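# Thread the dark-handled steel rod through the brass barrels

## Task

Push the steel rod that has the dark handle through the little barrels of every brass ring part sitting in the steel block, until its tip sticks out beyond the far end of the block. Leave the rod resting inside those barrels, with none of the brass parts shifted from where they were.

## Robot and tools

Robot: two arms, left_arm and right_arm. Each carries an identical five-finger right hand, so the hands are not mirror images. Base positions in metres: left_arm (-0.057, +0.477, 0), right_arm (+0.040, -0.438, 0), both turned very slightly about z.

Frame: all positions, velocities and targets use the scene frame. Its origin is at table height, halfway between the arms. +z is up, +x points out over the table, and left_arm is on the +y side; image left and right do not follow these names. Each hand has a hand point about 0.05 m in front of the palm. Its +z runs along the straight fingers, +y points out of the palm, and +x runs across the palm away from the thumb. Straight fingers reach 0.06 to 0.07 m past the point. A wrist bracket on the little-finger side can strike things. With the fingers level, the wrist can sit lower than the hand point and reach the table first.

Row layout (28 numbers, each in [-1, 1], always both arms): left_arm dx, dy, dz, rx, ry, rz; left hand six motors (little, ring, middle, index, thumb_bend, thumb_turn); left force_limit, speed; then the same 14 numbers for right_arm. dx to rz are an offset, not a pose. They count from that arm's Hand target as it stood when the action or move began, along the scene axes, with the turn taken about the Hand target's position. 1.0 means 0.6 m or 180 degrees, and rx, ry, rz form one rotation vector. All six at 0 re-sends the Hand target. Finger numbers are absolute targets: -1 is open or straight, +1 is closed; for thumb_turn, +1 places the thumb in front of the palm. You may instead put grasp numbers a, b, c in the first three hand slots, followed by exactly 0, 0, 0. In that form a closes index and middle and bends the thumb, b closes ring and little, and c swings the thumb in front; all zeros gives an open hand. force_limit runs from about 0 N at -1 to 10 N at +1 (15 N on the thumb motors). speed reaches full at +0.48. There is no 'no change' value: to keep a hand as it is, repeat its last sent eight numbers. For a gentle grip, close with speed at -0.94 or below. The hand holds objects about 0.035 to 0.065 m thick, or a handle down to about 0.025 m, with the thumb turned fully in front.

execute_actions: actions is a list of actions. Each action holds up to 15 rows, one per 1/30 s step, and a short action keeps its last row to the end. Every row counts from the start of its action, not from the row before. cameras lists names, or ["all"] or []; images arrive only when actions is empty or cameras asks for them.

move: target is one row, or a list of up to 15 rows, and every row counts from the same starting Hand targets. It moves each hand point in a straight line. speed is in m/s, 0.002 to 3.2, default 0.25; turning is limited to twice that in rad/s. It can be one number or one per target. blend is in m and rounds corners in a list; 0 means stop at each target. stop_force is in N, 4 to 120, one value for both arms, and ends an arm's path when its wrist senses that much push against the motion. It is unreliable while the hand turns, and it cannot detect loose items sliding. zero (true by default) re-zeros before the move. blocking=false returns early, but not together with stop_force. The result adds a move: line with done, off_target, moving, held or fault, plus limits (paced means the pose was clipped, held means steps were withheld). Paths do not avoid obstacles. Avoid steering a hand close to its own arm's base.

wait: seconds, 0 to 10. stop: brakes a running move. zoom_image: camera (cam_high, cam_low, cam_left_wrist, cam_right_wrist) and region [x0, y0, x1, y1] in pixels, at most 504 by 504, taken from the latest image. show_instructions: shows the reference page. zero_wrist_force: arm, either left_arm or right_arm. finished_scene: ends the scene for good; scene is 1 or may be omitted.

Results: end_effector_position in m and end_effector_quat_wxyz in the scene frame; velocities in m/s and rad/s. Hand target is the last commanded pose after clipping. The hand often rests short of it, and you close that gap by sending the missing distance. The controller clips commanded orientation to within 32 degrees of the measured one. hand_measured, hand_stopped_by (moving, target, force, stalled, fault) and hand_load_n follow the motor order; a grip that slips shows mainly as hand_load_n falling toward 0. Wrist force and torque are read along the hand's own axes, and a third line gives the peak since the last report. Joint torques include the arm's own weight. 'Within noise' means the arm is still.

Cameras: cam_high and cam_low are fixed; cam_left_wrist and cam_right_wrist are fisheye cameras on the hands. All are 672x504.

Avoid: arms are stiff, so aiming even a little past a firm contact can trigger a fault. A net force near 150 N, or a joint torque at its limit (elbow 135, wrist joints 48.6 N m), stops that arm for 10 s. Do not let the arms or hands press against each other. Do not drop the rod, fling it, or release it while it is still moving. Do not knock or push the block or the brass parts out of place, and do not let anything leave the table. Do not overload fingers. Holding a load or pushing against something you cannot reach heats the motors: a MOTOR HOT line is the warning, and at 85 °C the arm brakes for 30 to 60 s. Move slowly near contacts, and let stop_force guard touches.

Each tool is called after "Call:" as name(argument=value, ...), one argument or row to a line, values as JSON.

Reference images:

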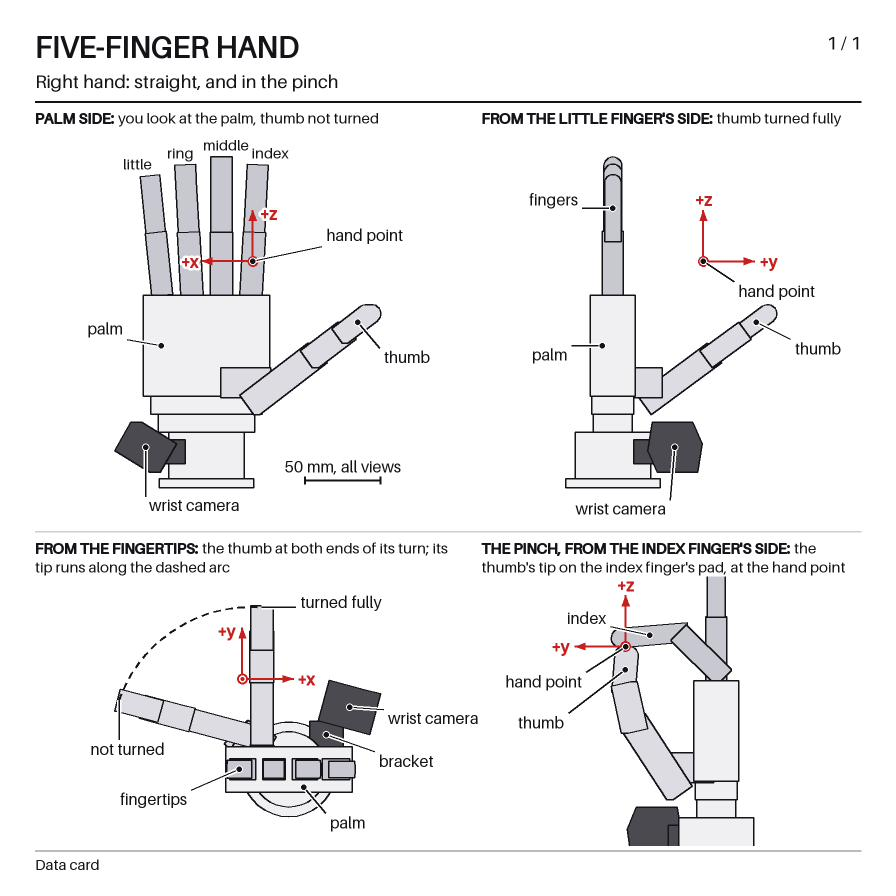

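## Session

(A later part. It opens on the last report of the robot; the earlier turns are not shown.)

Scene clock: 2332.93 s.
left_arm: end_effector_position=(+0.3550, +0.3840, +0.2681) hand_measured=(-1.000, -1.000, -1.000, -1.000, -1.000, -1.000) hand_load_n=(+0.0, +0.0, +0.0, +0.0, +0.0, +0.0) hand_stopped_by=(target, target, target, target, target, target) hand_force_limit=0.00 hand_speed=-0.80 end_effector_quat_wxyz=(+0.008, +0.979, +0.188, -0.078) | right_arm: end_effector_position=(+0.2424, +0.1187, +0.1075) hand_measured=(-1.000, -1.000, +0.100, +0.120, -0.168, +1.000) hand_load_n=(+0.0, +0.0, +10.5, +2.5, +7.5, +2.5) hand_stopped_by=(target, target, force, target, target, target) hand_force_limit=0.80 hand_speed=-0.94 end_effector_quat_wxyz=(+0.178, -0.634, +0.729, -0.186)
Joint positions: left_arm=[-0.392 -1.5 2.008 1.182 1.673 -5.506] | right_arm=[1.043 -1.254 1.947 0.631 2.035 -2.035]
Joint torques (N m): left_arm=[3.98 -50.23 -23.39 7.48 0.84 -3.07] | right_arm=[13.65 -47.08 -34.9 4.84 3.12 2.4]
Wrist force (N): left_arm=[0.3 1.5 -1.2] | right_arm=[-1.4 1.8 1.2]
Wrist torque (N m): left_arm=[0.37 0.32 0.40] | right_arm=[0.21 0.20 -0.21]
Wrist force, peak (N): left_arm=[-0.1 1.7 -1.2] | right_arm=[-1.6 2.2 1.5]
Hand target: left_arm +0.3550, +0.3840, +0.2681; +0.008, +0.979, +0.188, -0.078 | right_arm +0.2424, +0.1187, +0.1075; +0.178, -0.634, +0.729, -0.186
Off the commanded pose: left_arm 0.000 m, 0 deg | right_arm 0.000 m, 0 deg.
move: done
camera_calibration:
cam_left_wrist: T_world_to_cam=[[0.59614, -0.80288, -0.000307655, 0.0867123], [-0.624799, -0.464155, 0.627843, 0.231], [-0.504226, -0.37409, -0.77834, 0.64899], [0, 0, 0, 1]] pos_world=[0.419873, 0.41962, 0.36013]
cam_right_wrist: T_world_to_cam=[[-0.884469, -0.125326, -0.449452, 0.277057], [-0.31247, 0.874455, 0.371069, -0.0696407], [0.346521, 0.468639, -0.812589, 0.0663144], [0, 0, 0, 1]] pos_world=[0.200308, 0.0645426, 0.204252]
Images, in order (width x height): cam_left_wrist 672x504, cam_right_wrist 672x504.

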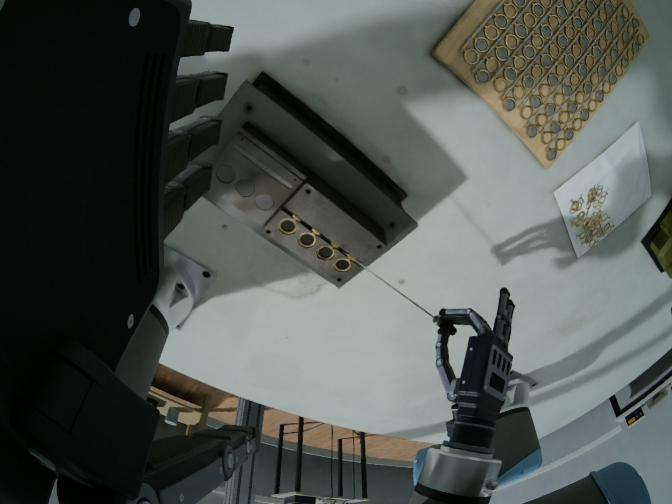

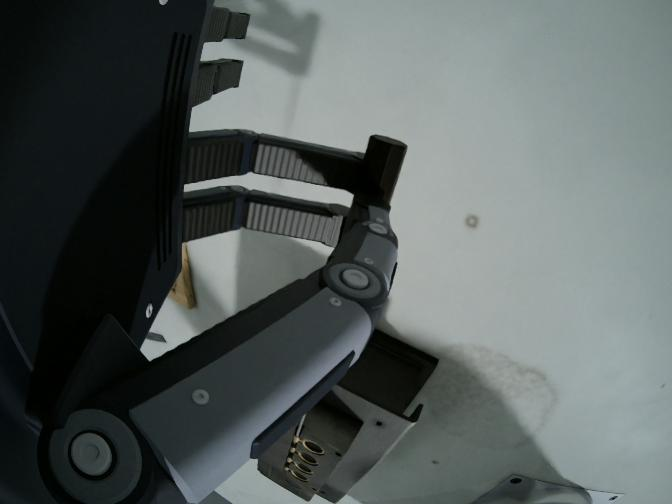

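Call:
move(
  target=[0,0,0,0,0,0, -1, -1, -1, -1, -1, -1, 0, -0.8, 0.004,0.0365,0,0,0,0,-1,-1,0.4,0.12,-0.18,1,0.8,-0.94],
  speed=0.02,
  stop_force=4,
  cameras=["cam_left_wrist", "cam_right_wrist"],
)

Call:
zoom_image(
  camera="cam_right_wrist",
  region=[280, 430, 320, 470],
)

Call:
zoom_image(
  camera="cam_left_wrist",
  region=[300, 210, 370, 270],
)

Call:
zoom_image(
  camera="cam_left_wrist",
  region=[370, 260, 450, 330],
)

Scene clock: 2363.60 s.
left_arm: end_effector_position=(+0.3550, +0.3840, +0.2681) hand_measured=(-1.000, -1.000, -1.000, -1.000, -1.000, -1.000) hand_load_n=(+0.0, +0.0, +0.0, +0.0, +0.0, +0.0) hand_stopped_by=(target, target, target, target, target, target) hand_force_limit=0.00 hand_speed=-0.80 end_effector_quat_wxyz=(+0.008, +0.979, +0.188, -0.078) | right_arm: end_effector_position=(+0.2448, +0.1406, +0.1075) hand_measured=(-1.000, -1.000, +0.100, +0.120, -0.168, +1.000) hand_load_n=(+0.0, +0.0, +10.5, +3.0, +8.0, +2.5) hand_stopped_by=(target, target, force, target, target, target) hand_force_limit=0.80 hand_speed=-0.94 end_effector_quat_wxyz=(+0.178, -0.634, +0.729, -0.186)
Joint positions: left_arm=[-0.392 -1.5 2.008 1.182 1.673 -5.506] | right_arm=[1.061 -1.221 1.902 0.652 2.039 -2.016]
Joint torques (N m): left_arm=[2.5 -49.7 -23.65 7.1 0.47 -3.13] | right_arm=[13.08 -49.93 -34.87 4.37 3.02 2.3]
Wrist force (N): left_arm=[0.1 0.8 -1.0] | right_arm=[-1.6 2.1 1.0]
Wrist torque (N m): left_arm=[0.26 0.34 0.37] | right_arm=[0.21 0.22 -0.24]
Wrist force, peak (N): left_arm=[-0.2 1.4 -1.6] | right_arm=[-1.7 2.2 1.3]
Hand target: left_arm +0.3550, +0.3840, +0.2681; +0.008, +0.979, +0.188, -0.078 | right_arm +0.2448, +0.1406, +0.1075; +0.178, -0.634, +0.729, -0.186
Off the commanded pose: left_arm 0.000 m, 0 deg | right_arm 0.000 m, 0 deg.
move: done
camera_calibration:
cam_left_wrist: T_world_to_cam=[[0.59614, -0.80288, -0.000307655, 0.0867123], [-0.624799, -0.464155, 0.627843, 0.231], [-0.504226, -0.37409, -0.77834, 0.64899], [0, 0, 0, 1]] pos_world=[0.419873, 0.41962, 0.36013]
cam_right_wrist: T_world_to_cam=[[-0.884469, -0.125326, -0.449452, 0.281924], [-0.31247, 0.874455, 0.371069, -0.0880413], [0.346521, 0.468639, -0.812589, 0.0552195], [0, 0, 0, 1]] pos_world=[0.202708, 0.0864426, 0.204252]
Images, in order (width x height): cam_left_wrist 672x504, cam_right_wrist 672x504.

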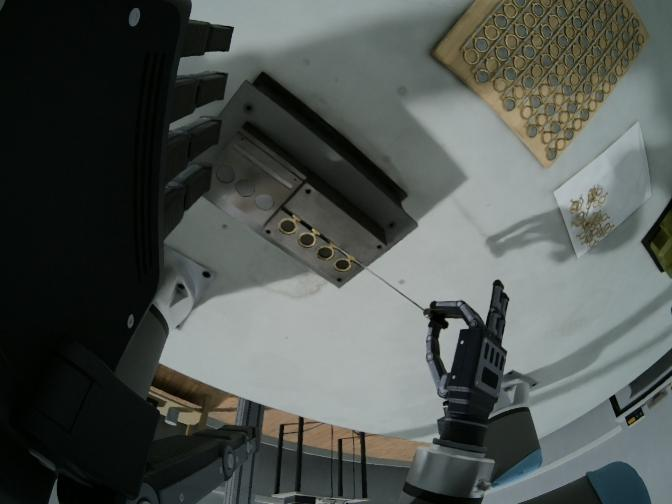

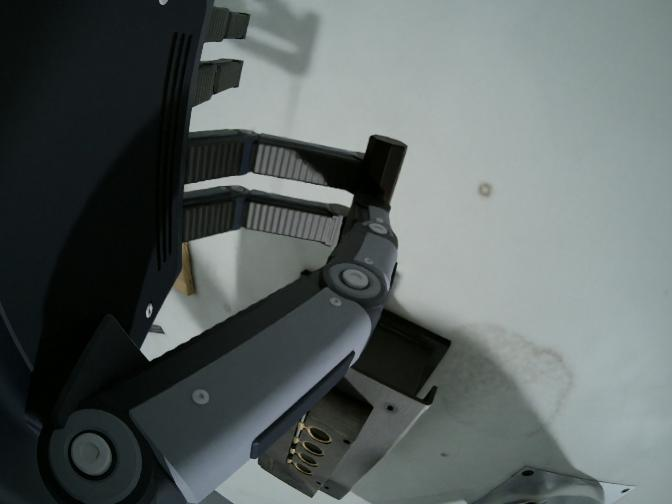

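Scaled by 12.600 from the camera's 672x504 image, which has a finer 960x720 frame.

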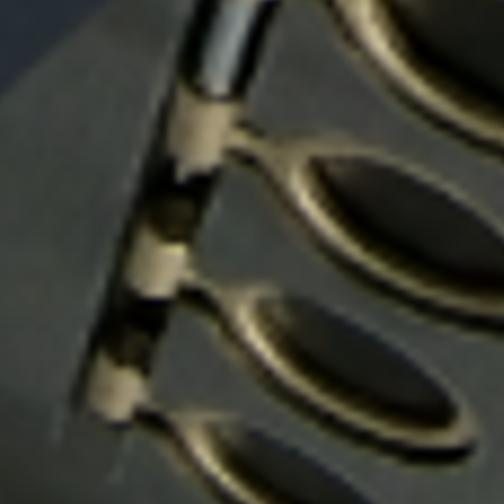

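Scaled by 7.200 from the camera's 672x504 image, which has a finer 960x720 frame.

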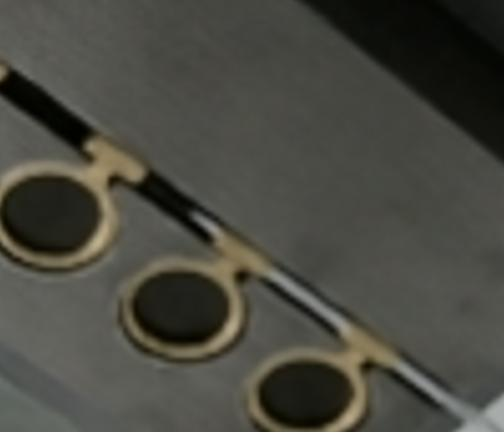

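Scaled by 6.300 from the camera's 672x504 image, which has a finer 960x720 frame.

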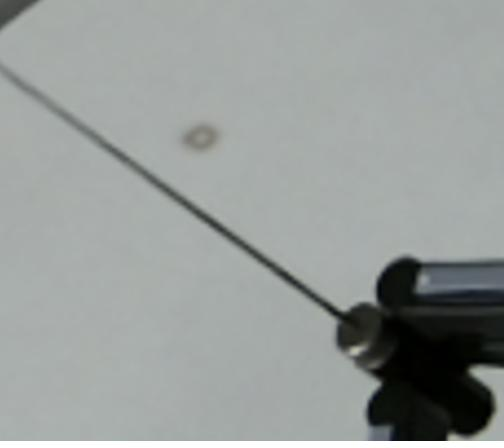

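Call:
move(
  target=[0,0,0,0,0,0, -1, -1, -1, -1, -1, -1, 0, -0.8, 0.0045,0.0414,0,0,0,0,-1,-1,0.4,0.12,-0.18,1,0.8,-0.94],
  speed=0.025,
  stop_force=4,
  cameras=["cam_left_wrist", "cam_right_wrist"],
)

Call:
zoom_image(
  camera="cam_left_wrist",
  region=[270, 200, 370, 280],
)

Call:
zoom_image(
  camera="cam_right_wrist",
  region=[280, 420, 330, 480],
)

Scene clock: 2397.23 s.
left_arm: end_effector_position=(+0.3550, +0.3840, +0.2681) hand_measured=(-1.000, -1.000, -1.000, -1.000, -1.000, -1.000) hand_load_n=(+0.0, +0.0, +0.0, +0.0, +0.0, +0.0) hand_stopped_by=(target, target, target, target, target, target) hand_force_limit=0.00 hand_speed=-0.80 end_effector_quat_wxyz=(+0.008, +0.979, +0.188, -0.078) | right_arm: end_effector_position=(+0.2475, +0.1654, +0.1075) hand_measured=(-1.000, -1.000, +0.100, +0.120, -0.168, +1.000) hand_load_n=(+0.0, +0.0, +10.0, +3.0, +8.0, +3.0) hand_stopped_by=(target, target, force, target, target, target) hand_force_limit=0.80 hand_speed=-0.94 end_effector_quat_wxyz=(+0.178, -0.634, +0.729, -0.186)
Joint positions: left_arm=[-0.392 -1.5 2.008 1.182 1.673 -5.506] | right_arm=[1.079 -1.185 1.85 0.677 2.043 -1.997]
Joint torques (N m): left_arm=[1.8 -47.09 -23.89 7.37 0.36 -3.06] | right_arm=[12.16 -51.51 -35.83 4.95 3.15 2.46]
Wrist force (N): left_arm=[0.1 1.5 -0.8] | right_arm=[-1.0 1.9 1.0]
Wrist torque (N m): left_arm=[0.35 0.35 0.39] | right_arm=[0.22 0.16 -0.20]
Wrist force, peak (N): left_arm=[-0.1 1.8 -1.3] | right_arm=[-1.5 2.3 1.4]
Hand target: left_arm +0.3550, +0.3840, +0.2681; +0.008, +0.979, +0.188, -0.078 | right_arm +0.2475, +0.1654, +0.1075; +0.178, -0.634, +0.729, -0.186
Off the commanded pose: left_arm 0.000 m, 0 deg | right_arm 0.000 m, 0 deg.
move: done
camera_calibration:
cam_left_wrist: T_world_to_cam=[[0.59614, -0.80288, -0.000307655, 0.0867123], [-0.624799, -0.464155, 0.627843, 0.231], [-0.504226, -0.37409, -0.77834, 0.64899], [0, 0, 0, 1]] pos_world=[0.419873, 0.41962, 0.36013]
cam_right_wrist: T_world_to_cam=[[-0.884469, -0.125326, -0.449452, 0.28742], [-0.31247, 0.874455, 0.371069, -0.108884], [0.346521, 0.468639, -0.812589, 0.0426617], [0, 0, 0, 1]] pos_world=[0.205408, 0.111243, 0.204252]
Images, in order (width x height): cam_left_wrist 672x504, cam_right_wrist 672x504.

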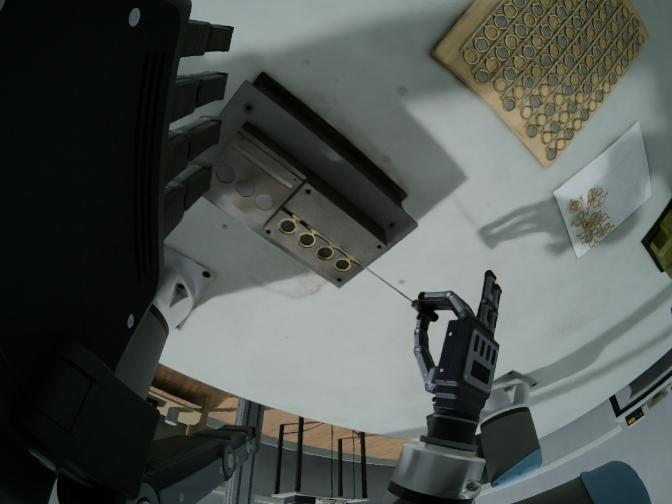

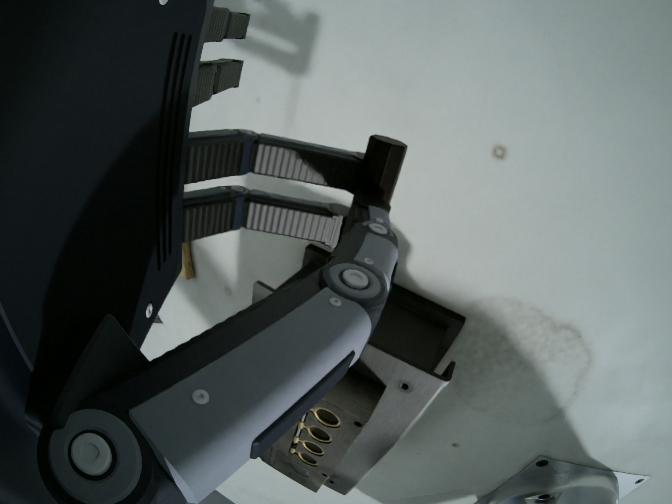

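Scaled by 5.040 from the camera's 672x504 image, which has a finer 960x720 frame.

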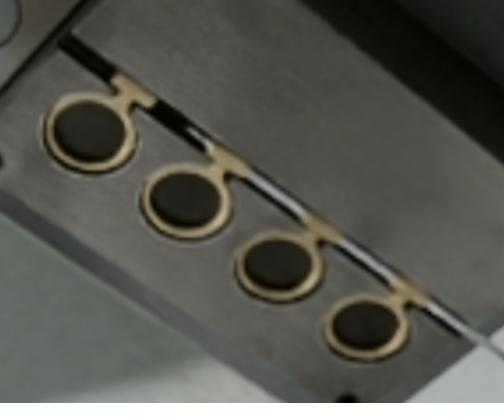

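Scaled by 8.400 from the camera's 672x504 image, which has a finer 960x720 frame.

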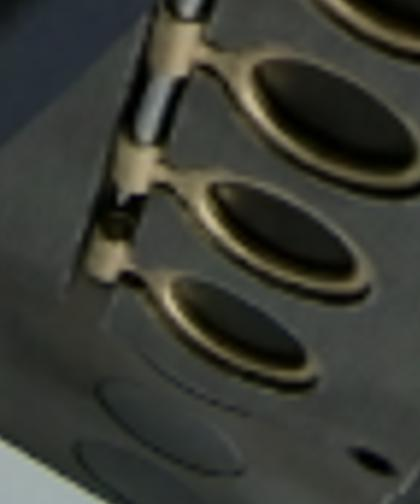

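Call:
move(
  target=[0,0,0,0,0,0, -1, -1, -1, -1, -1, -1, 0, -0.8, 0.0043,0.0398,0,0,0,0,-1,-1,0.4,0.12,-0.18,1,0.8,-0.94],
  speed=0.025,
  stop_force=4,
  cameras=["cam_left_wrist", "cam_right_wrist", "cam_low"],
)

Call:
zoom_image(
  camera="cam_left_wrist",
  region=[260, 190, 380, 290],
)

Call:
zoom_image(
  camera="cam_left_wrist",
  region=[340, 240, 460, 340],
)

Scene clock: 2415.17 s.
left_arm: end_effector_position=(+0.3550, +0.3840, +0.2681) hand_measured=(-1.000, -1.000, -1.000, -1.000, -1.000, -1.000) hand_load_n=(+0.0, +0.0, +0.0, +0.0, +0.0, +0.0) hand_stopped_by=(target, target, target, target, target, target) hand_force_limit=0.00 hand_speed=-0.80 end_effector_quat_wxyz=(+0.008, +0.979, +0.188, -0.078) | right_arm: end_effector_position=(+0.2501, +0.1893, +0.1075) hand_measured=(-1.000, -1.000, +0.100, +0.120, -0.168, +1.000) hand_load_n=(+0.0, +0.0, +10.0, +2.5, +8.0, +2.5) hand_stopped_by=(target, target, force, target, target, target) hand_force_limit=0.80 hand_speed=-0.94 end_effector_quat_wxyz=(+0.178, -0.634, +0.729, -0.186)
Joint positions: left_arm=[-0.392 -1.5 2.008 1.182 1.673 -5.506] | right_arm=[1.095 -1.15 1.799 0.701 2.046 -1.979]
Joint torques (N m): left_arm=[2.86 -49.73 -24.33 7.08 -0.25 -3.04] | right_arm=[13.45 -56.3 -35.22 4.67 3.15 2.53]
Wrist force (N): left_arm=[0.3 1.5 -1.4] | right_arm=[-1.3 1.7 1.0]
Wrist torque (N m): left_arm=[0.39 0.33 0.40] | right_arm=[0.17 0.19 -0.21]
Wrist force, peak (N): left_arm=[0.0 1.8 -1.0] | right_arm=[-1.6 2.0 1.4]
Hand target: left_arm +0.3550, +0.3840, +0.2681; +0.008, +0.979, +0.188, -0.078 | right_arm +0.2501, +0.1893, +0.1075; +0.178, -0.634, +0.729, -0.186
Off the commanded pose: left_arm 0.000 m, 0 deg | right_arm 0.000 m, 0 deg.
move: done
camera_calibration:
cam_left_wrist: T_world_to_cam=[[0.59614, -0.80288, -0.000307655, 0.0867123], [-0.624799, -0.464155, 0.627843, 0.231], [-0.504226, -0.37409, -0.77834, 0.64899], [0, 0, 0, 1]] pos_world=[0.419873, 0.41962, 0.36013]
cam_right_wrist: T_world_to_cam=[[-0.884469, -0.125326, -0.449452, 0.292715], [-0.31247, 0.874455, 0.371069, -0.128971], [0.346521, 0.468639, -0.812589, 0.0305602], [0, 0, 0, 1]] pos_world=[0.208008, 0.135143, 0.204252]
Images, in order (width x height): cam_low 672x504, cam_left_wrist 672x504, cam_right_wrist 672x504.

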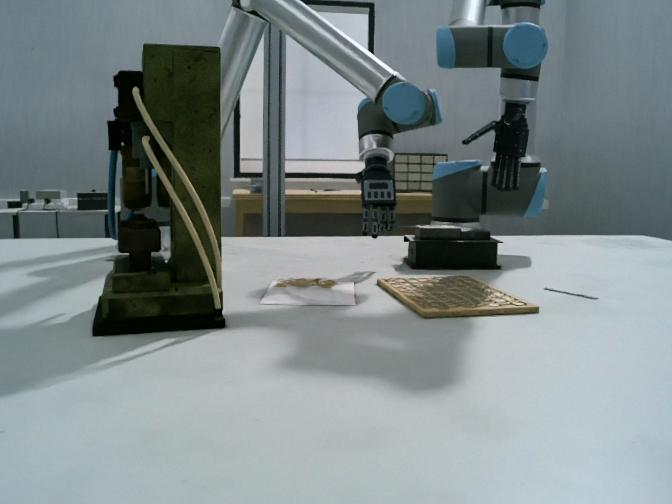

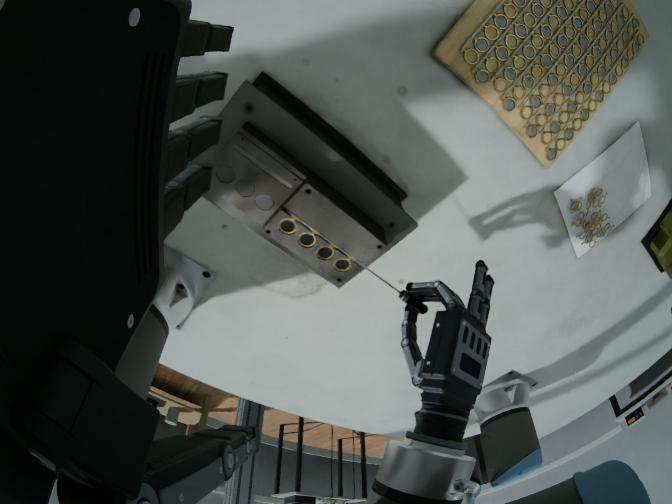

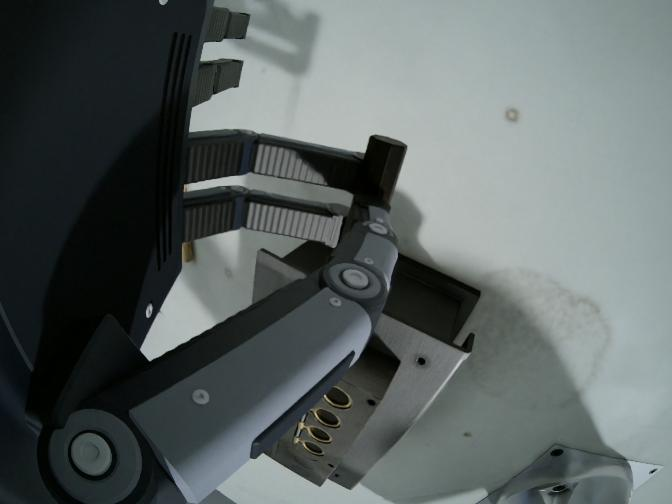

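Scaled by 4.200 from the camera's 672x504 image, which has a finer 960x720 frame.

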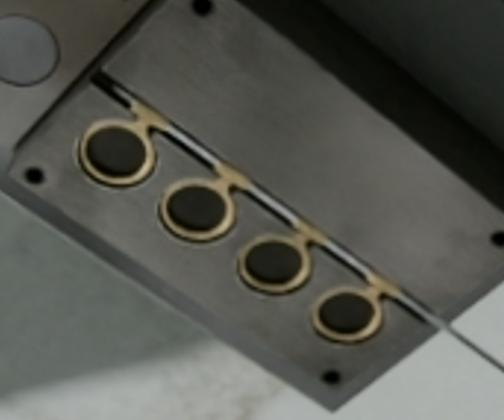

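Scaled by 4.200 from the camera's 672x504 image, which has a finer 960x720 frame.

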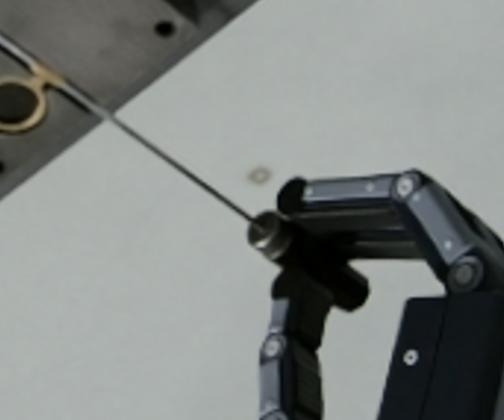

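Call:
move(
  target=[0,0,0,0,0,0, -1, -1, -1, -1, -1, -1, 0, -0.8, 0.0054,0.0497,0,0,0,0,-1,-1,0.4,0.12,-0.18,1,0.8,-0.94],
  speed=0.03,
  stop_force=4,
  cameras=["cam_left_wrist", "cam_right_wrist", "cam_low", "cam_high"],
)

Call:
zoom_image(
  camera="cam_left_wrist",
  region=[240, 180, 380, 290],
)

Call:
zoom_image(
  camera="cam_left_wrist",
  region=[340, 240, 460, 340],
)

Call:
zoom_image(
  camera="cam_right_wrist",
  region=[260, 340, 500, 504],
)

Scene clock: 2444.37 s.
left_arm: end_effector_position=(+0.3550, +0.3840, +0.2681) hand_measured=(-1.000, -1.000, -1.000, -1.000, -1.000, -1.000) hand_load_n=(+0.0, +0.0, +0.0, +0.0, +0.0, +0.0) hand_stopped_by=(target, target, target, target, target, target) hand_force_limit=0.00 hand_speed=-0.80 end_effector_quat_wxyz=(+0.008, +0.979, +0.188, -0.078) | right_arm: end_effector_position=(+0.2533, +0.2191, +0.1075) hand_measured=(-1.000, -1.000, +0.100, +0.120, -0.168, +1.000) hand_load_n=(+0.0, +0.0, +10.5, +2.5, +8.0, +2.5) hand_stopped_by=(target, target, force, target, target, target) hand_force_limit=0.80 hand_speed=-0.94 end_effector_quat_wxyz=(+0.178, -0.634, +0.729, -0.186)
Joint positions: left_arm=[-0.392 -1.5 2.008 1.182 1.673 -5.506] | right_arm=[1.113 -1.107 1.734 0.732 2.05 -1.959]
Joint torques (N m): left_arm=[1.7 -49.04 -23.95 7.32 -0.62 -3.21] | right_arm=[16.92 -59.28 -36.68 4.34 2.96 2.75]
Wrist force (N): left_arm=[-0.3 1.5 -1.0] | right_arm=[-1.5 1.6 0.8]
Wrist torque (N m): left_arm=[0.37 0.40 0.37] | right_arm=[0.19 0.19 -0.26]
Wrist force, peak (N): left_arm=[0.2 1.5 -1.5] | right_arm=[-1.3 2.4 1.2]
Hand target: left_arm +0.3550, +0.3840, +0.2681; +0.008, +0.979, +0.188, -0.078 | right_arm +0.2533, +0.2191, +0.1075; +0.178, -0.634, +0.729, -0.186
Off the commanded pose: left_arm 0.000 m, 0 deg | right_arm 0.000 m, 0 deg.
move: done
camera_calibration:
cam_left_wrist: T_world_to_cam=[[0.59614, -0.80288, -0.000307655, 0.0867123], [-0.624799, -0.464155, 0.627843, 0.231], [-0.504226, -0.37409, -0.77834, 0.64899], [0, 0, 0, 1]] pos_world=[0.419873, 0.41962, 0.36013]
cam_right_wrist: T_world_to_cam=[[-0.884469, -0.125326, -0.449452, 0.29928], [-0.31247, 0.874455, 0.371069, -0.15403], [0.346521, 0.468639, -0.812589, 0.0154859], [0, 0, 0, 1]] pos_world=[0.211208, 0.164943, 0.204252]

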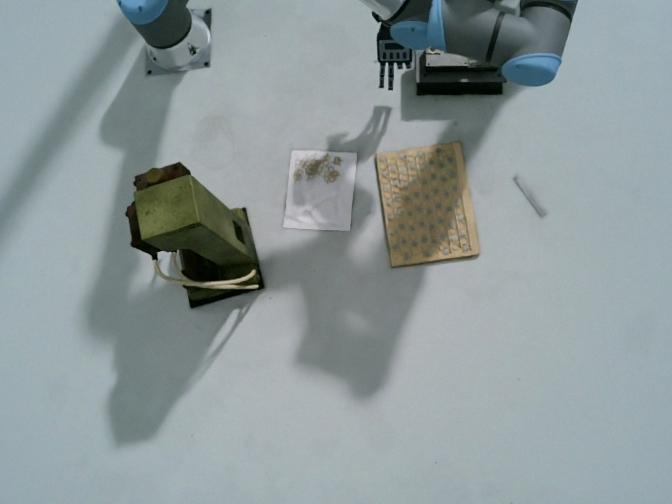

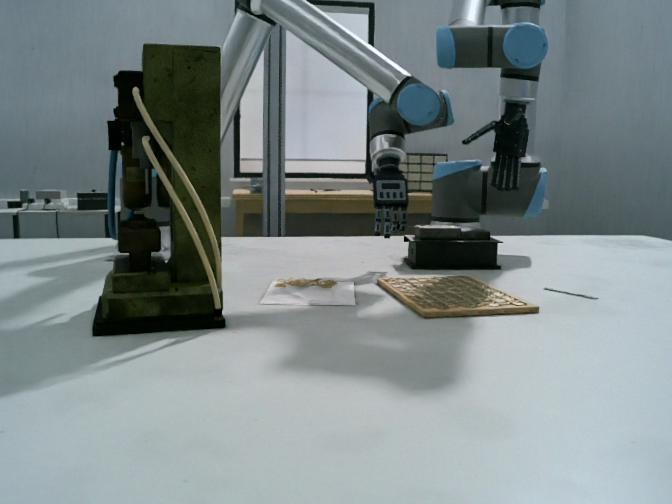

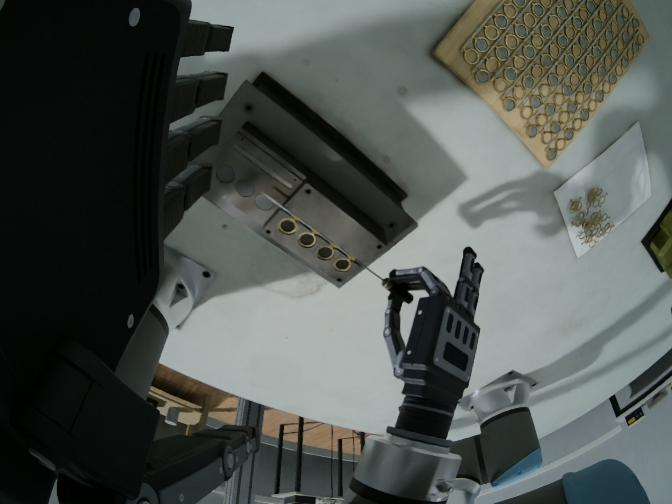

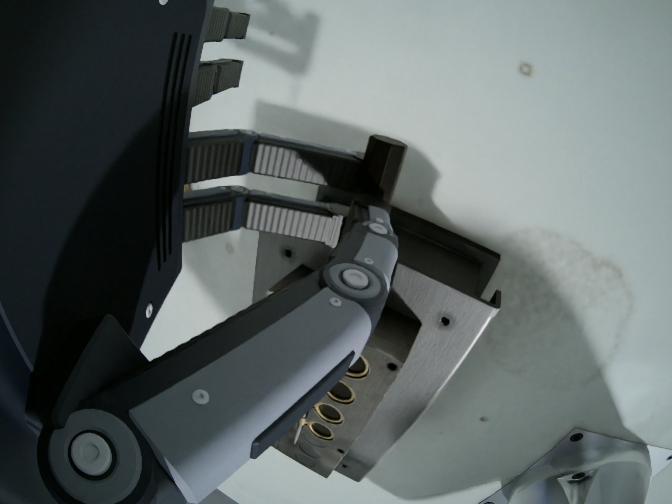

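Scaled by 3.600 from the camera's 672x504 image, which has a finer 960x720 frame.

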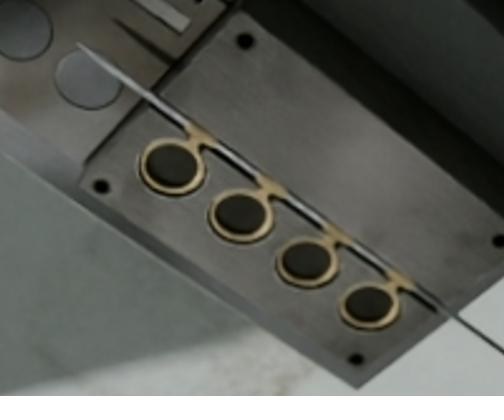

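Scaled by 4.200 from the camera's 672x504 image, which has a finer 960x720 frame.

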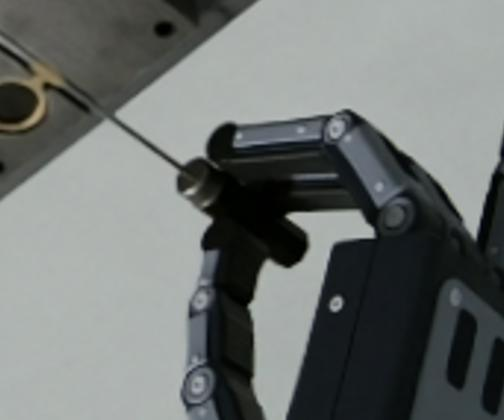

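Scaled by 2.100 from the camera's 672x504 image, which has a finer 960x720 frame.

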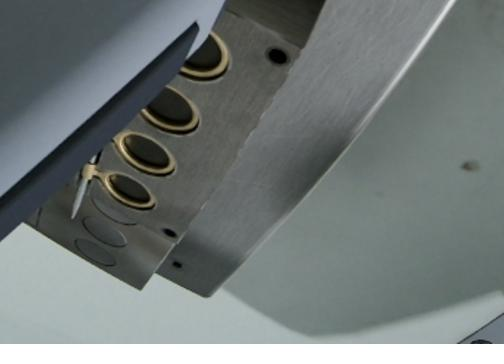

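Call:
move(
  target=[0,0,0,0,0,0, -1, -1, -1, -1, -1, -1, 0, -0.8, 0.0029,0.0265,0,0,0,0,-1,-1,0.4,0.12,-0.18,1,0.8,-0.94],
  speed=0.025,
  stop_force=4,
  cameras=["cam_left_wrist", "cam_right_wrist", "cam_low"],
)

Call:
zoom_image(
  camera="cam_left_wrist",
  region=[330, 230, 430, 310],
)

Call:
zoom_image(
  camera="cam_right_wrist",
  region=[260, 140, 500, 340],
)

Call:
zoom_image(
  camera="cam_low",
  region=[350, 190, 510, 280],
)

Scene clock: 2541.77 s.
left_arm: end_effector_position=(+0.3550, +0.3840, +0.2681) hand_measured=(-1.000, -1.000, -1.000, -1.000, -1.000, -1.000) hand_load_n=(+0.0, +0.0, +0.0, +0.0, -0.5, +0.0) hand_stopped_by=(target, target, target, target, target, target) hand_force_limit=0.00 hand_speed=-0.80 end_effector_quat_wxyz=(+0.008, +0.979, +0.188, -0.078) | right_arm: end_effector_position=(+0.2551, +0.2350, +0.1075) hand_measured=(-1.000, -1.000, +0.100, +0.120, -0.168, +1.000) hand_load_n=(+0.0, +0.0, +10.5, +3.0, +8.0, +3.0) hand_stopped_by=(target, target, force, target, target, target) hand_force_limit=0.80 hand_speed=-0.94 end_effector_quat_wxyz=(+0.178, -0.634, +0.729, -0.186)
Joint positions: left_arm=[-0.392 -1.5 2.008 1.182 1.673 -5.506] | right_arm=[1.122 -1.085 1.699 0.749 2.052 -1.949]
Joint torques (N m): left_arm=[1.34 -49.02 -23.98 7.03 -1.22 -3.19] | right_arm=[10.57 -63.76 -36.41 4.96 3.26 1.76]
Wrist force (N): left_arm=[0.2 1.4 -1.3] | right_arm=[-1.4 2.0 0.8]
Wrist torque (N m): left_arm=[0.38 0.35 0.39] | right_arm=[0.20 0.17 -0.27]
Wrist force, peak (N): left_arm=[-0.1 1.6 -1.4] | right_arm=[-1.6 2.0 1.5]
Hand target: left_arm +0.3550, +0.3840, +0.2681; +0.008, +0.979, +0.188, -0.078 | right_arm +0.2551, +0.2350, +0.1075; +0.178, -0.634, +0.729, -0.186
Off the commanded pose: left_arm 0.000 m, 0 deg | right_arm 0.000 m, 0 deg.
move: done
camera_calibration:
cam_left_wrist: T_world_to_cam=[[0.59614, -0.80288, -0.000307655, 0.0867123], [-0.624799, -0.464155, 0.627843, 0.231], [-0.504226, -0.37409, -0.77834, 0.64899], [0, 0, 0, 1]] pos_world=[0.419873, 0.41962, 0.36013]
cam_right_wrist: T_world_to_cam=[[-0.884469, -0.125326, -0.449452, 0.302865], [-0.31247, 0.874455, 0.371069, -0.167371], [0.346521, 0.468639, -0.812589, 0.00741084], [0, 0, 0, 1]] pos_world=[0.213008, 0.180843, 0.204252]
Images, in order (width x height): cam_low 672x504, cam_left_wrist 672x504, cam_right_wrist 672x504.

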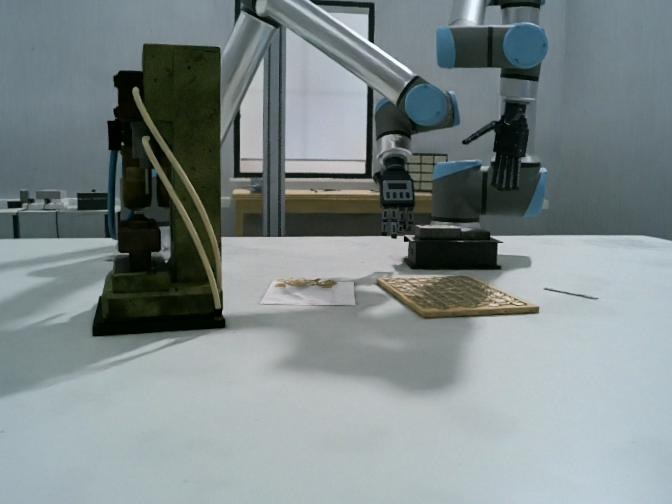

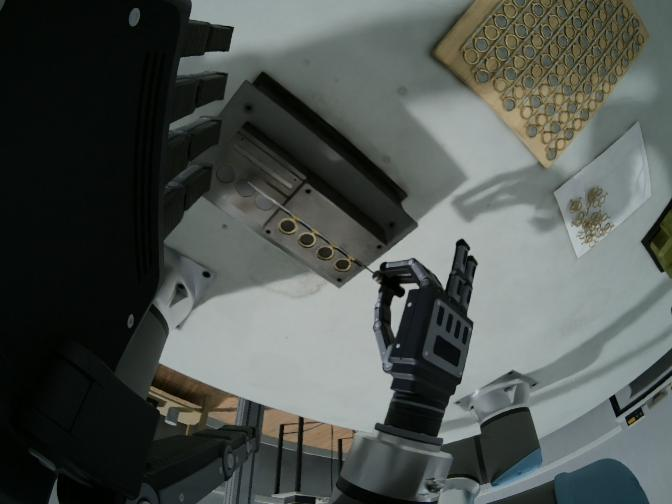

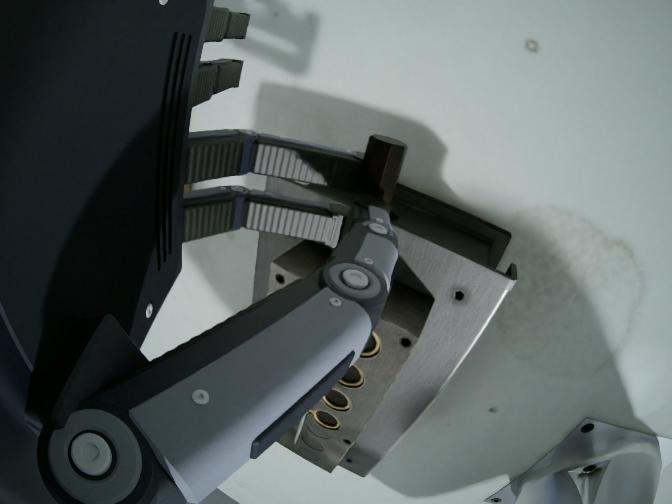

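Scaled by 5.040 from the camera's 672x504 image, which has a finer 960x720 frame.

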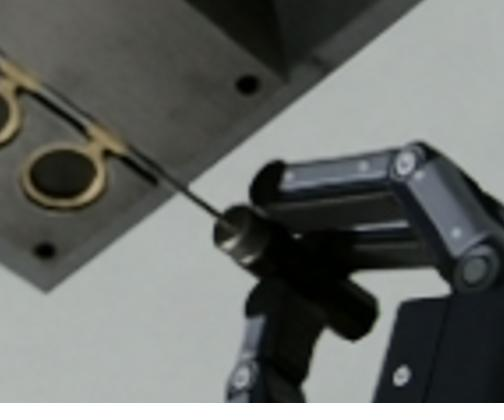

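Scaled by 2.100 from the camera's 672x504 image, which has a finer 960x720 frame.

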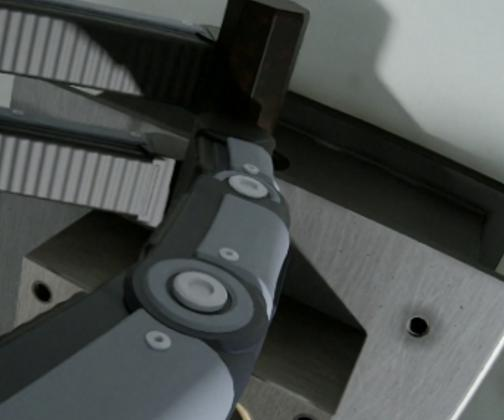

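Scaled by 3.150 from the camera's 672x504 image, which has a finer 960x720 frame.

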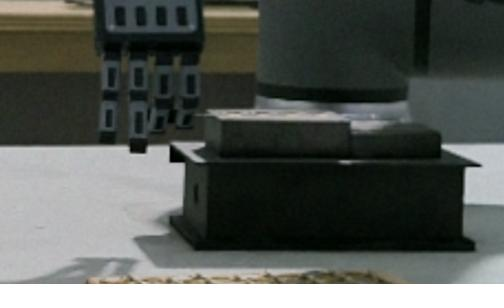

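Call:
move(
  target=[0,0,0,0,0,0, -1, -1, -1, -1, -1, -1, 0, -0.8, 0.0014,0.0133,0,0,0,0,-1,-1,0.4,0.12,-0.18,1,0.8,-0.94],
  speed=0.02,
  stop_force=4,
  cameras=["cam_left_wrist", "cam_right_wrist", "cam_low"],
)

Call:
zoom_image(
  camera="cam_left_wrist",
  region=[330, 230, 430, 310],
)

Call:
zoom_image(
  camera="cam_left_wrist",
  region=[230, 170, 380, 290],
)

Call:
zoom_image(
  camera="cam_right_wrist",
  region=[300, 120, 420, 280],
)

Scene clock: 2573.97 s.
left_arm: end_effector_position=(+0.3550, +0.3840, +0.2681) hand_measured=(-1.000, -1.000, -1.000, -1.000, -1.000, -1.000) hand_load_n=(+0.0, +0.0, +0.0, +0.0, +0.0, +0.0) hand_stopped_by=(target, target, target, target, target, target) hand_force_limit=0.00 hand_speed=-0.80 end_effector_quat_wxyz=(+0.008, +0.979, +0.188, -0.078) | right_arm: end_effector_position=(+0.2559, +0.2430, +0.1075) hand_measured=(-1.000, -1.000, +0.100, +0.120, -0.168, +1.000) hand_load_n=(+0.0, +0.0, +10.0, +3.0, +8.5, +2.5) hand_stopped_by=(target, target, force, target, target, target) hand_force_limit=0.80 hand_speed=-0.94 end_effector_quat_wxyz=(+0.178, -0.634, +0.729, -0.186)
Joint positions: left_arm=[-0.392 -1.5 2.008 1.182 1.673 -5.506] | right_arm=[1.127 -1.073 1.681 0.758 2.053 -1.944]
Joint torques (N m): left_arm=[1.21 -47.32 -23.6 7.08 -1.33 -2.82] | right_arm=[15.19 -63.44 -35.54 4.85 3.34 2.36]
Wrist force (N): left_arm=[-0.2 1.3 -1.1] | right_arm=[-1.5 1.5 0.9]
Wrist torque (N m): left_arm=[0.35 0.39 0.36] | right_arm=[0.12 0.18 -0.28]
Wrist force, peak (N): left_arm=[-0.1 1.8 -1.4] | right_arm=[-1.5 2.3 1.0]
Hand target: left_arm +0.3550, +0.3840, +0.2681; +0.008, +0.979, +0.188, -0.078 | right_arm +0.2559, +0.2430, +0.1075; +0.178, -0.634, +0.729, -0.186
Off the commanded pose: left_arm 0.000 m, 0 deg | right_arm 0.000 m, 0 deg.
move: done
camera_calibration:
cam_left_wrist: T_world_to_cam=[[0.59614, -0.80288, -0.000307655, 0.0867123], [-0.624799, -0.464155, 0.627843, 0.231], [-0.504226, -0.37409, -0.77834, 0.64899], [0, 0, 0, 1]] pos_world=[0.419873, 0.41962, 0.36013]
cam_right_wrist: T_world_to_cam=[[-0.884469, -0.125326, -0.449452, 0.304575], [-0.31247, 0.874455, 0.371069, -0.174117], [0.346521, 0.468639, -0.812589, 0.00338451], [0, 0, 0, 1]] pos_world=[0.213808, 0.188843, 0.204252]
Images, in order (width x height): cam_low 672x504, cam_left_wrist 672x504, cam_right_wrist 672x504.

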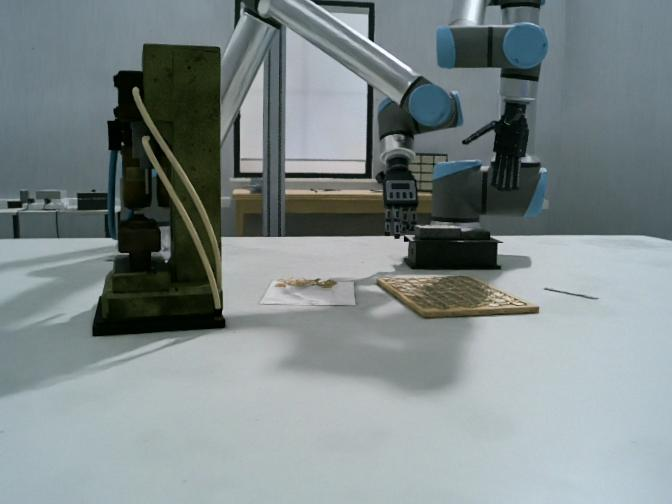

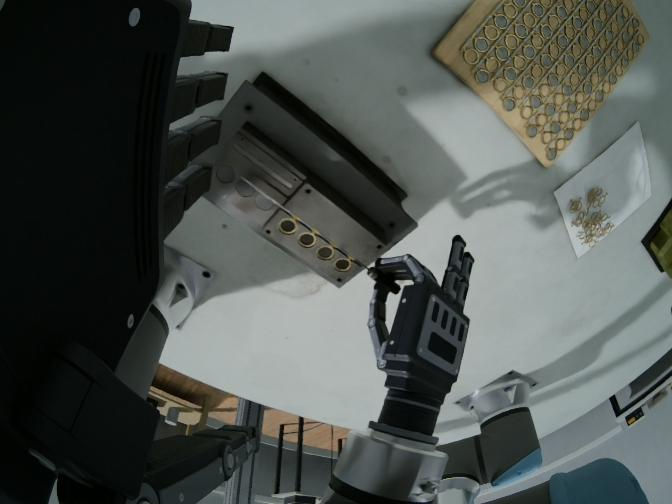

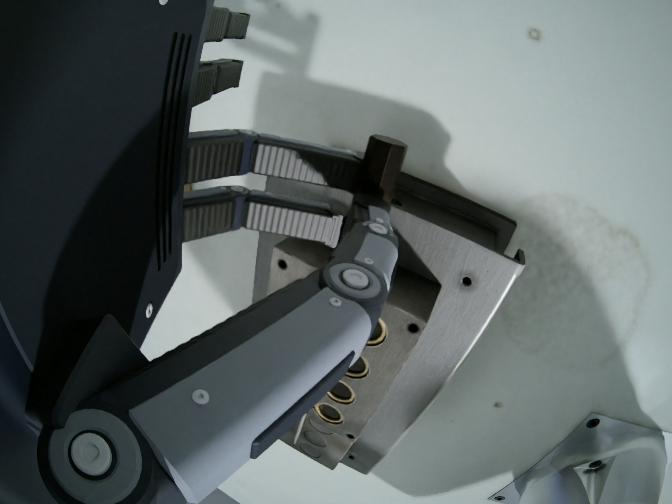

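Scaled by 5.040 from the camera's 672x504 image, which has a finer 960x720 frame.

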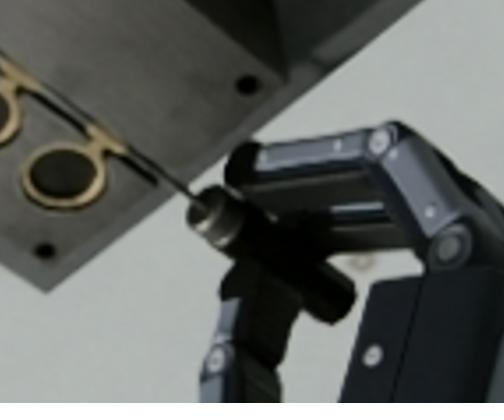

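Scaled by 3.360 from the camera's 672x504 image, which has a finer 960x720 frame.

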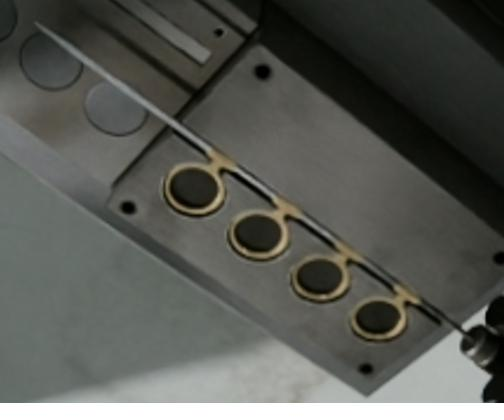

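Scaled by 3.150 from the camera's 672x504 image, which has a finer 960x720 frame.

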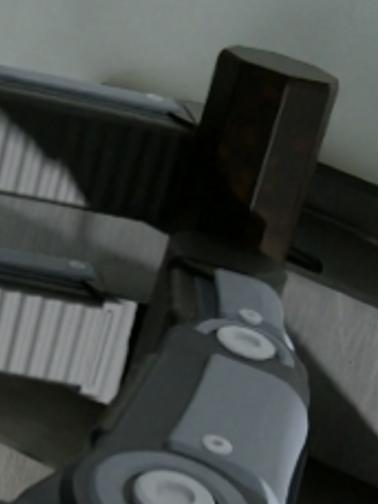

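Call:
move(
  target=[0,0,0,0,0,0, -1, -1, -1, -1, -1, -1, 0, -0.8, 0.0006,0.0060,0,0,0,0,-1,-1,0.4,0.12,-0.18,1,0.8,-0.94],
  speed=0.012,
  stop_force=4,
  cameras=["cam_left_wrist", "cam_right_wrist"],
)

Call:
zoom_image(
  camera="cam_left_wrist",
  region=[340, 240, 420, 310],
)

Call:
zoom_image(
  camera="cam_right_wrist",
  region=[290, 120, 450, 340],
)

Scene clock: 2587.93 s.
left_arm: end_effector_position=(+0.3550, +0.3840, +0.2681) hand_measured=(-1.000, -1.000, -1.000, -1.000, -1.000, -1.000) hand_load_n=(+0.0, +0.0, +0.0, +0.0, +0.0, +0.0) hand_stopped_by=(target, target, target, target, target, target) hand_force_limit=0.00 hand_speed=-0.80 end_effector_quat_wxyz=(+0.008, +0.979, +0.188, -0.078) | right_arm: end_effector_position=(+0.2563, +0.2466, +0.1075) hand_measured=(-1.000, -1.000, +0.100, +0.120, -0.168, +1.000) hand_load_n=(+0.0, +0.0, +10.5, +3.0, +8.0, +2.5) hand_stopped_by=(target, target, force, target, target, target) hand_force_limit=0.80 hand_speed=-0.94 end_effector_quat_wxyz=(+0.178, -0.634, +0.729, -0.186)
Joint positions: left_arm=[-0.392 -1.5 2.008 1.182 1.673 -5.506] | right_arm=[1.128 -1.068 1.673 0.762 2.054 -1.942]
Joint torques (N m): left_arm=[2.96 -46.04 -24.24 7.01 -1.64 -3.02] | right_arm=[14.91 -65.42 -35.13 5.11 3.28 2.19]
Wrist force (N): left_arm=[0.1 1.4 -1.0] | right_arm=[-1.4 2.1 1.0]
Wrist torque (N m): left_arm=[0.35 0.35 0.39] | right_arm=[0.20 0.17 -0.26]
Wrist force, peak (N): left_arm=[-0.1 1.5 -1.4] | right_arm=[-1.8 2.1 1.2]
Hand target: left_arm +0.3550, +0.3840, +0.2681; +0.008, +0.979, +0.188, -0.078 | right_arm +0.2563, +0.2466, +0.1075; +0.178, -0.634, +0.729, -0.186
Off the commanded pose: left_arm 0.000 m, 0 deg | right_arm 0.000 m, 0 deg.
move: done
camera_calibration:
cam_left_wrist: T_world_to_cam=[[0.59614, -0.80288, -0.000307655, 0.0867123], [-0.624799, -0.464155, 0.627843, 0.231], [-0.504226, -0.37409, -0.77834, 0.64899], [0, 0, 0, 1]] pos_world=[0.419873, 0.41962, 0.36013]
cam_right_wrist: T_world_to_cam=[[-0.884469, -0.125326, -0.449452, 0.30538], [-0.31247, 0.874455, 0.371069, -0.17714], [0.346521, 0.468639, -0.812589, 0.0015588], [0, 0, 0, 1]] pos_world=[0.214208, 0.192443, 0.204252]
Images, in order (width x height): cam_left_wrist 672x504, cam_right_wrist 672x504.

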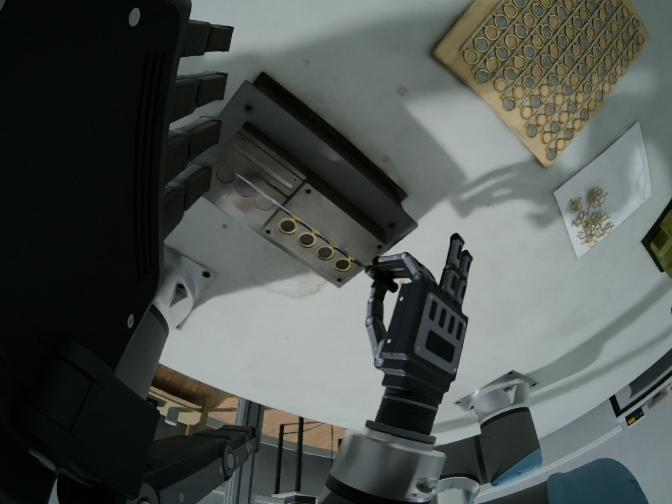

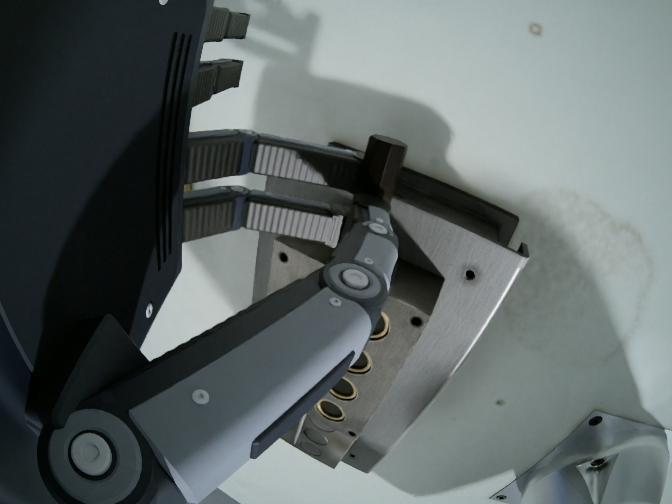

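Scaled by 6.300 from the camera's 672x504 image, which has a finer 960x720 frame.

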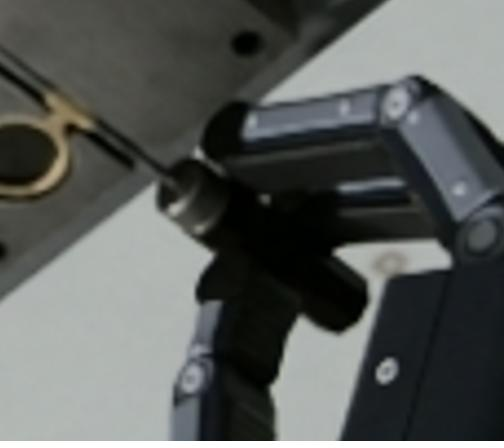

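Scaled by 2.291 from the camera's 672x504 image, which has a finer 960x720 frame.

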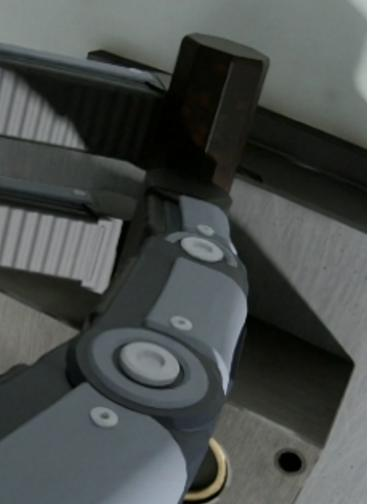

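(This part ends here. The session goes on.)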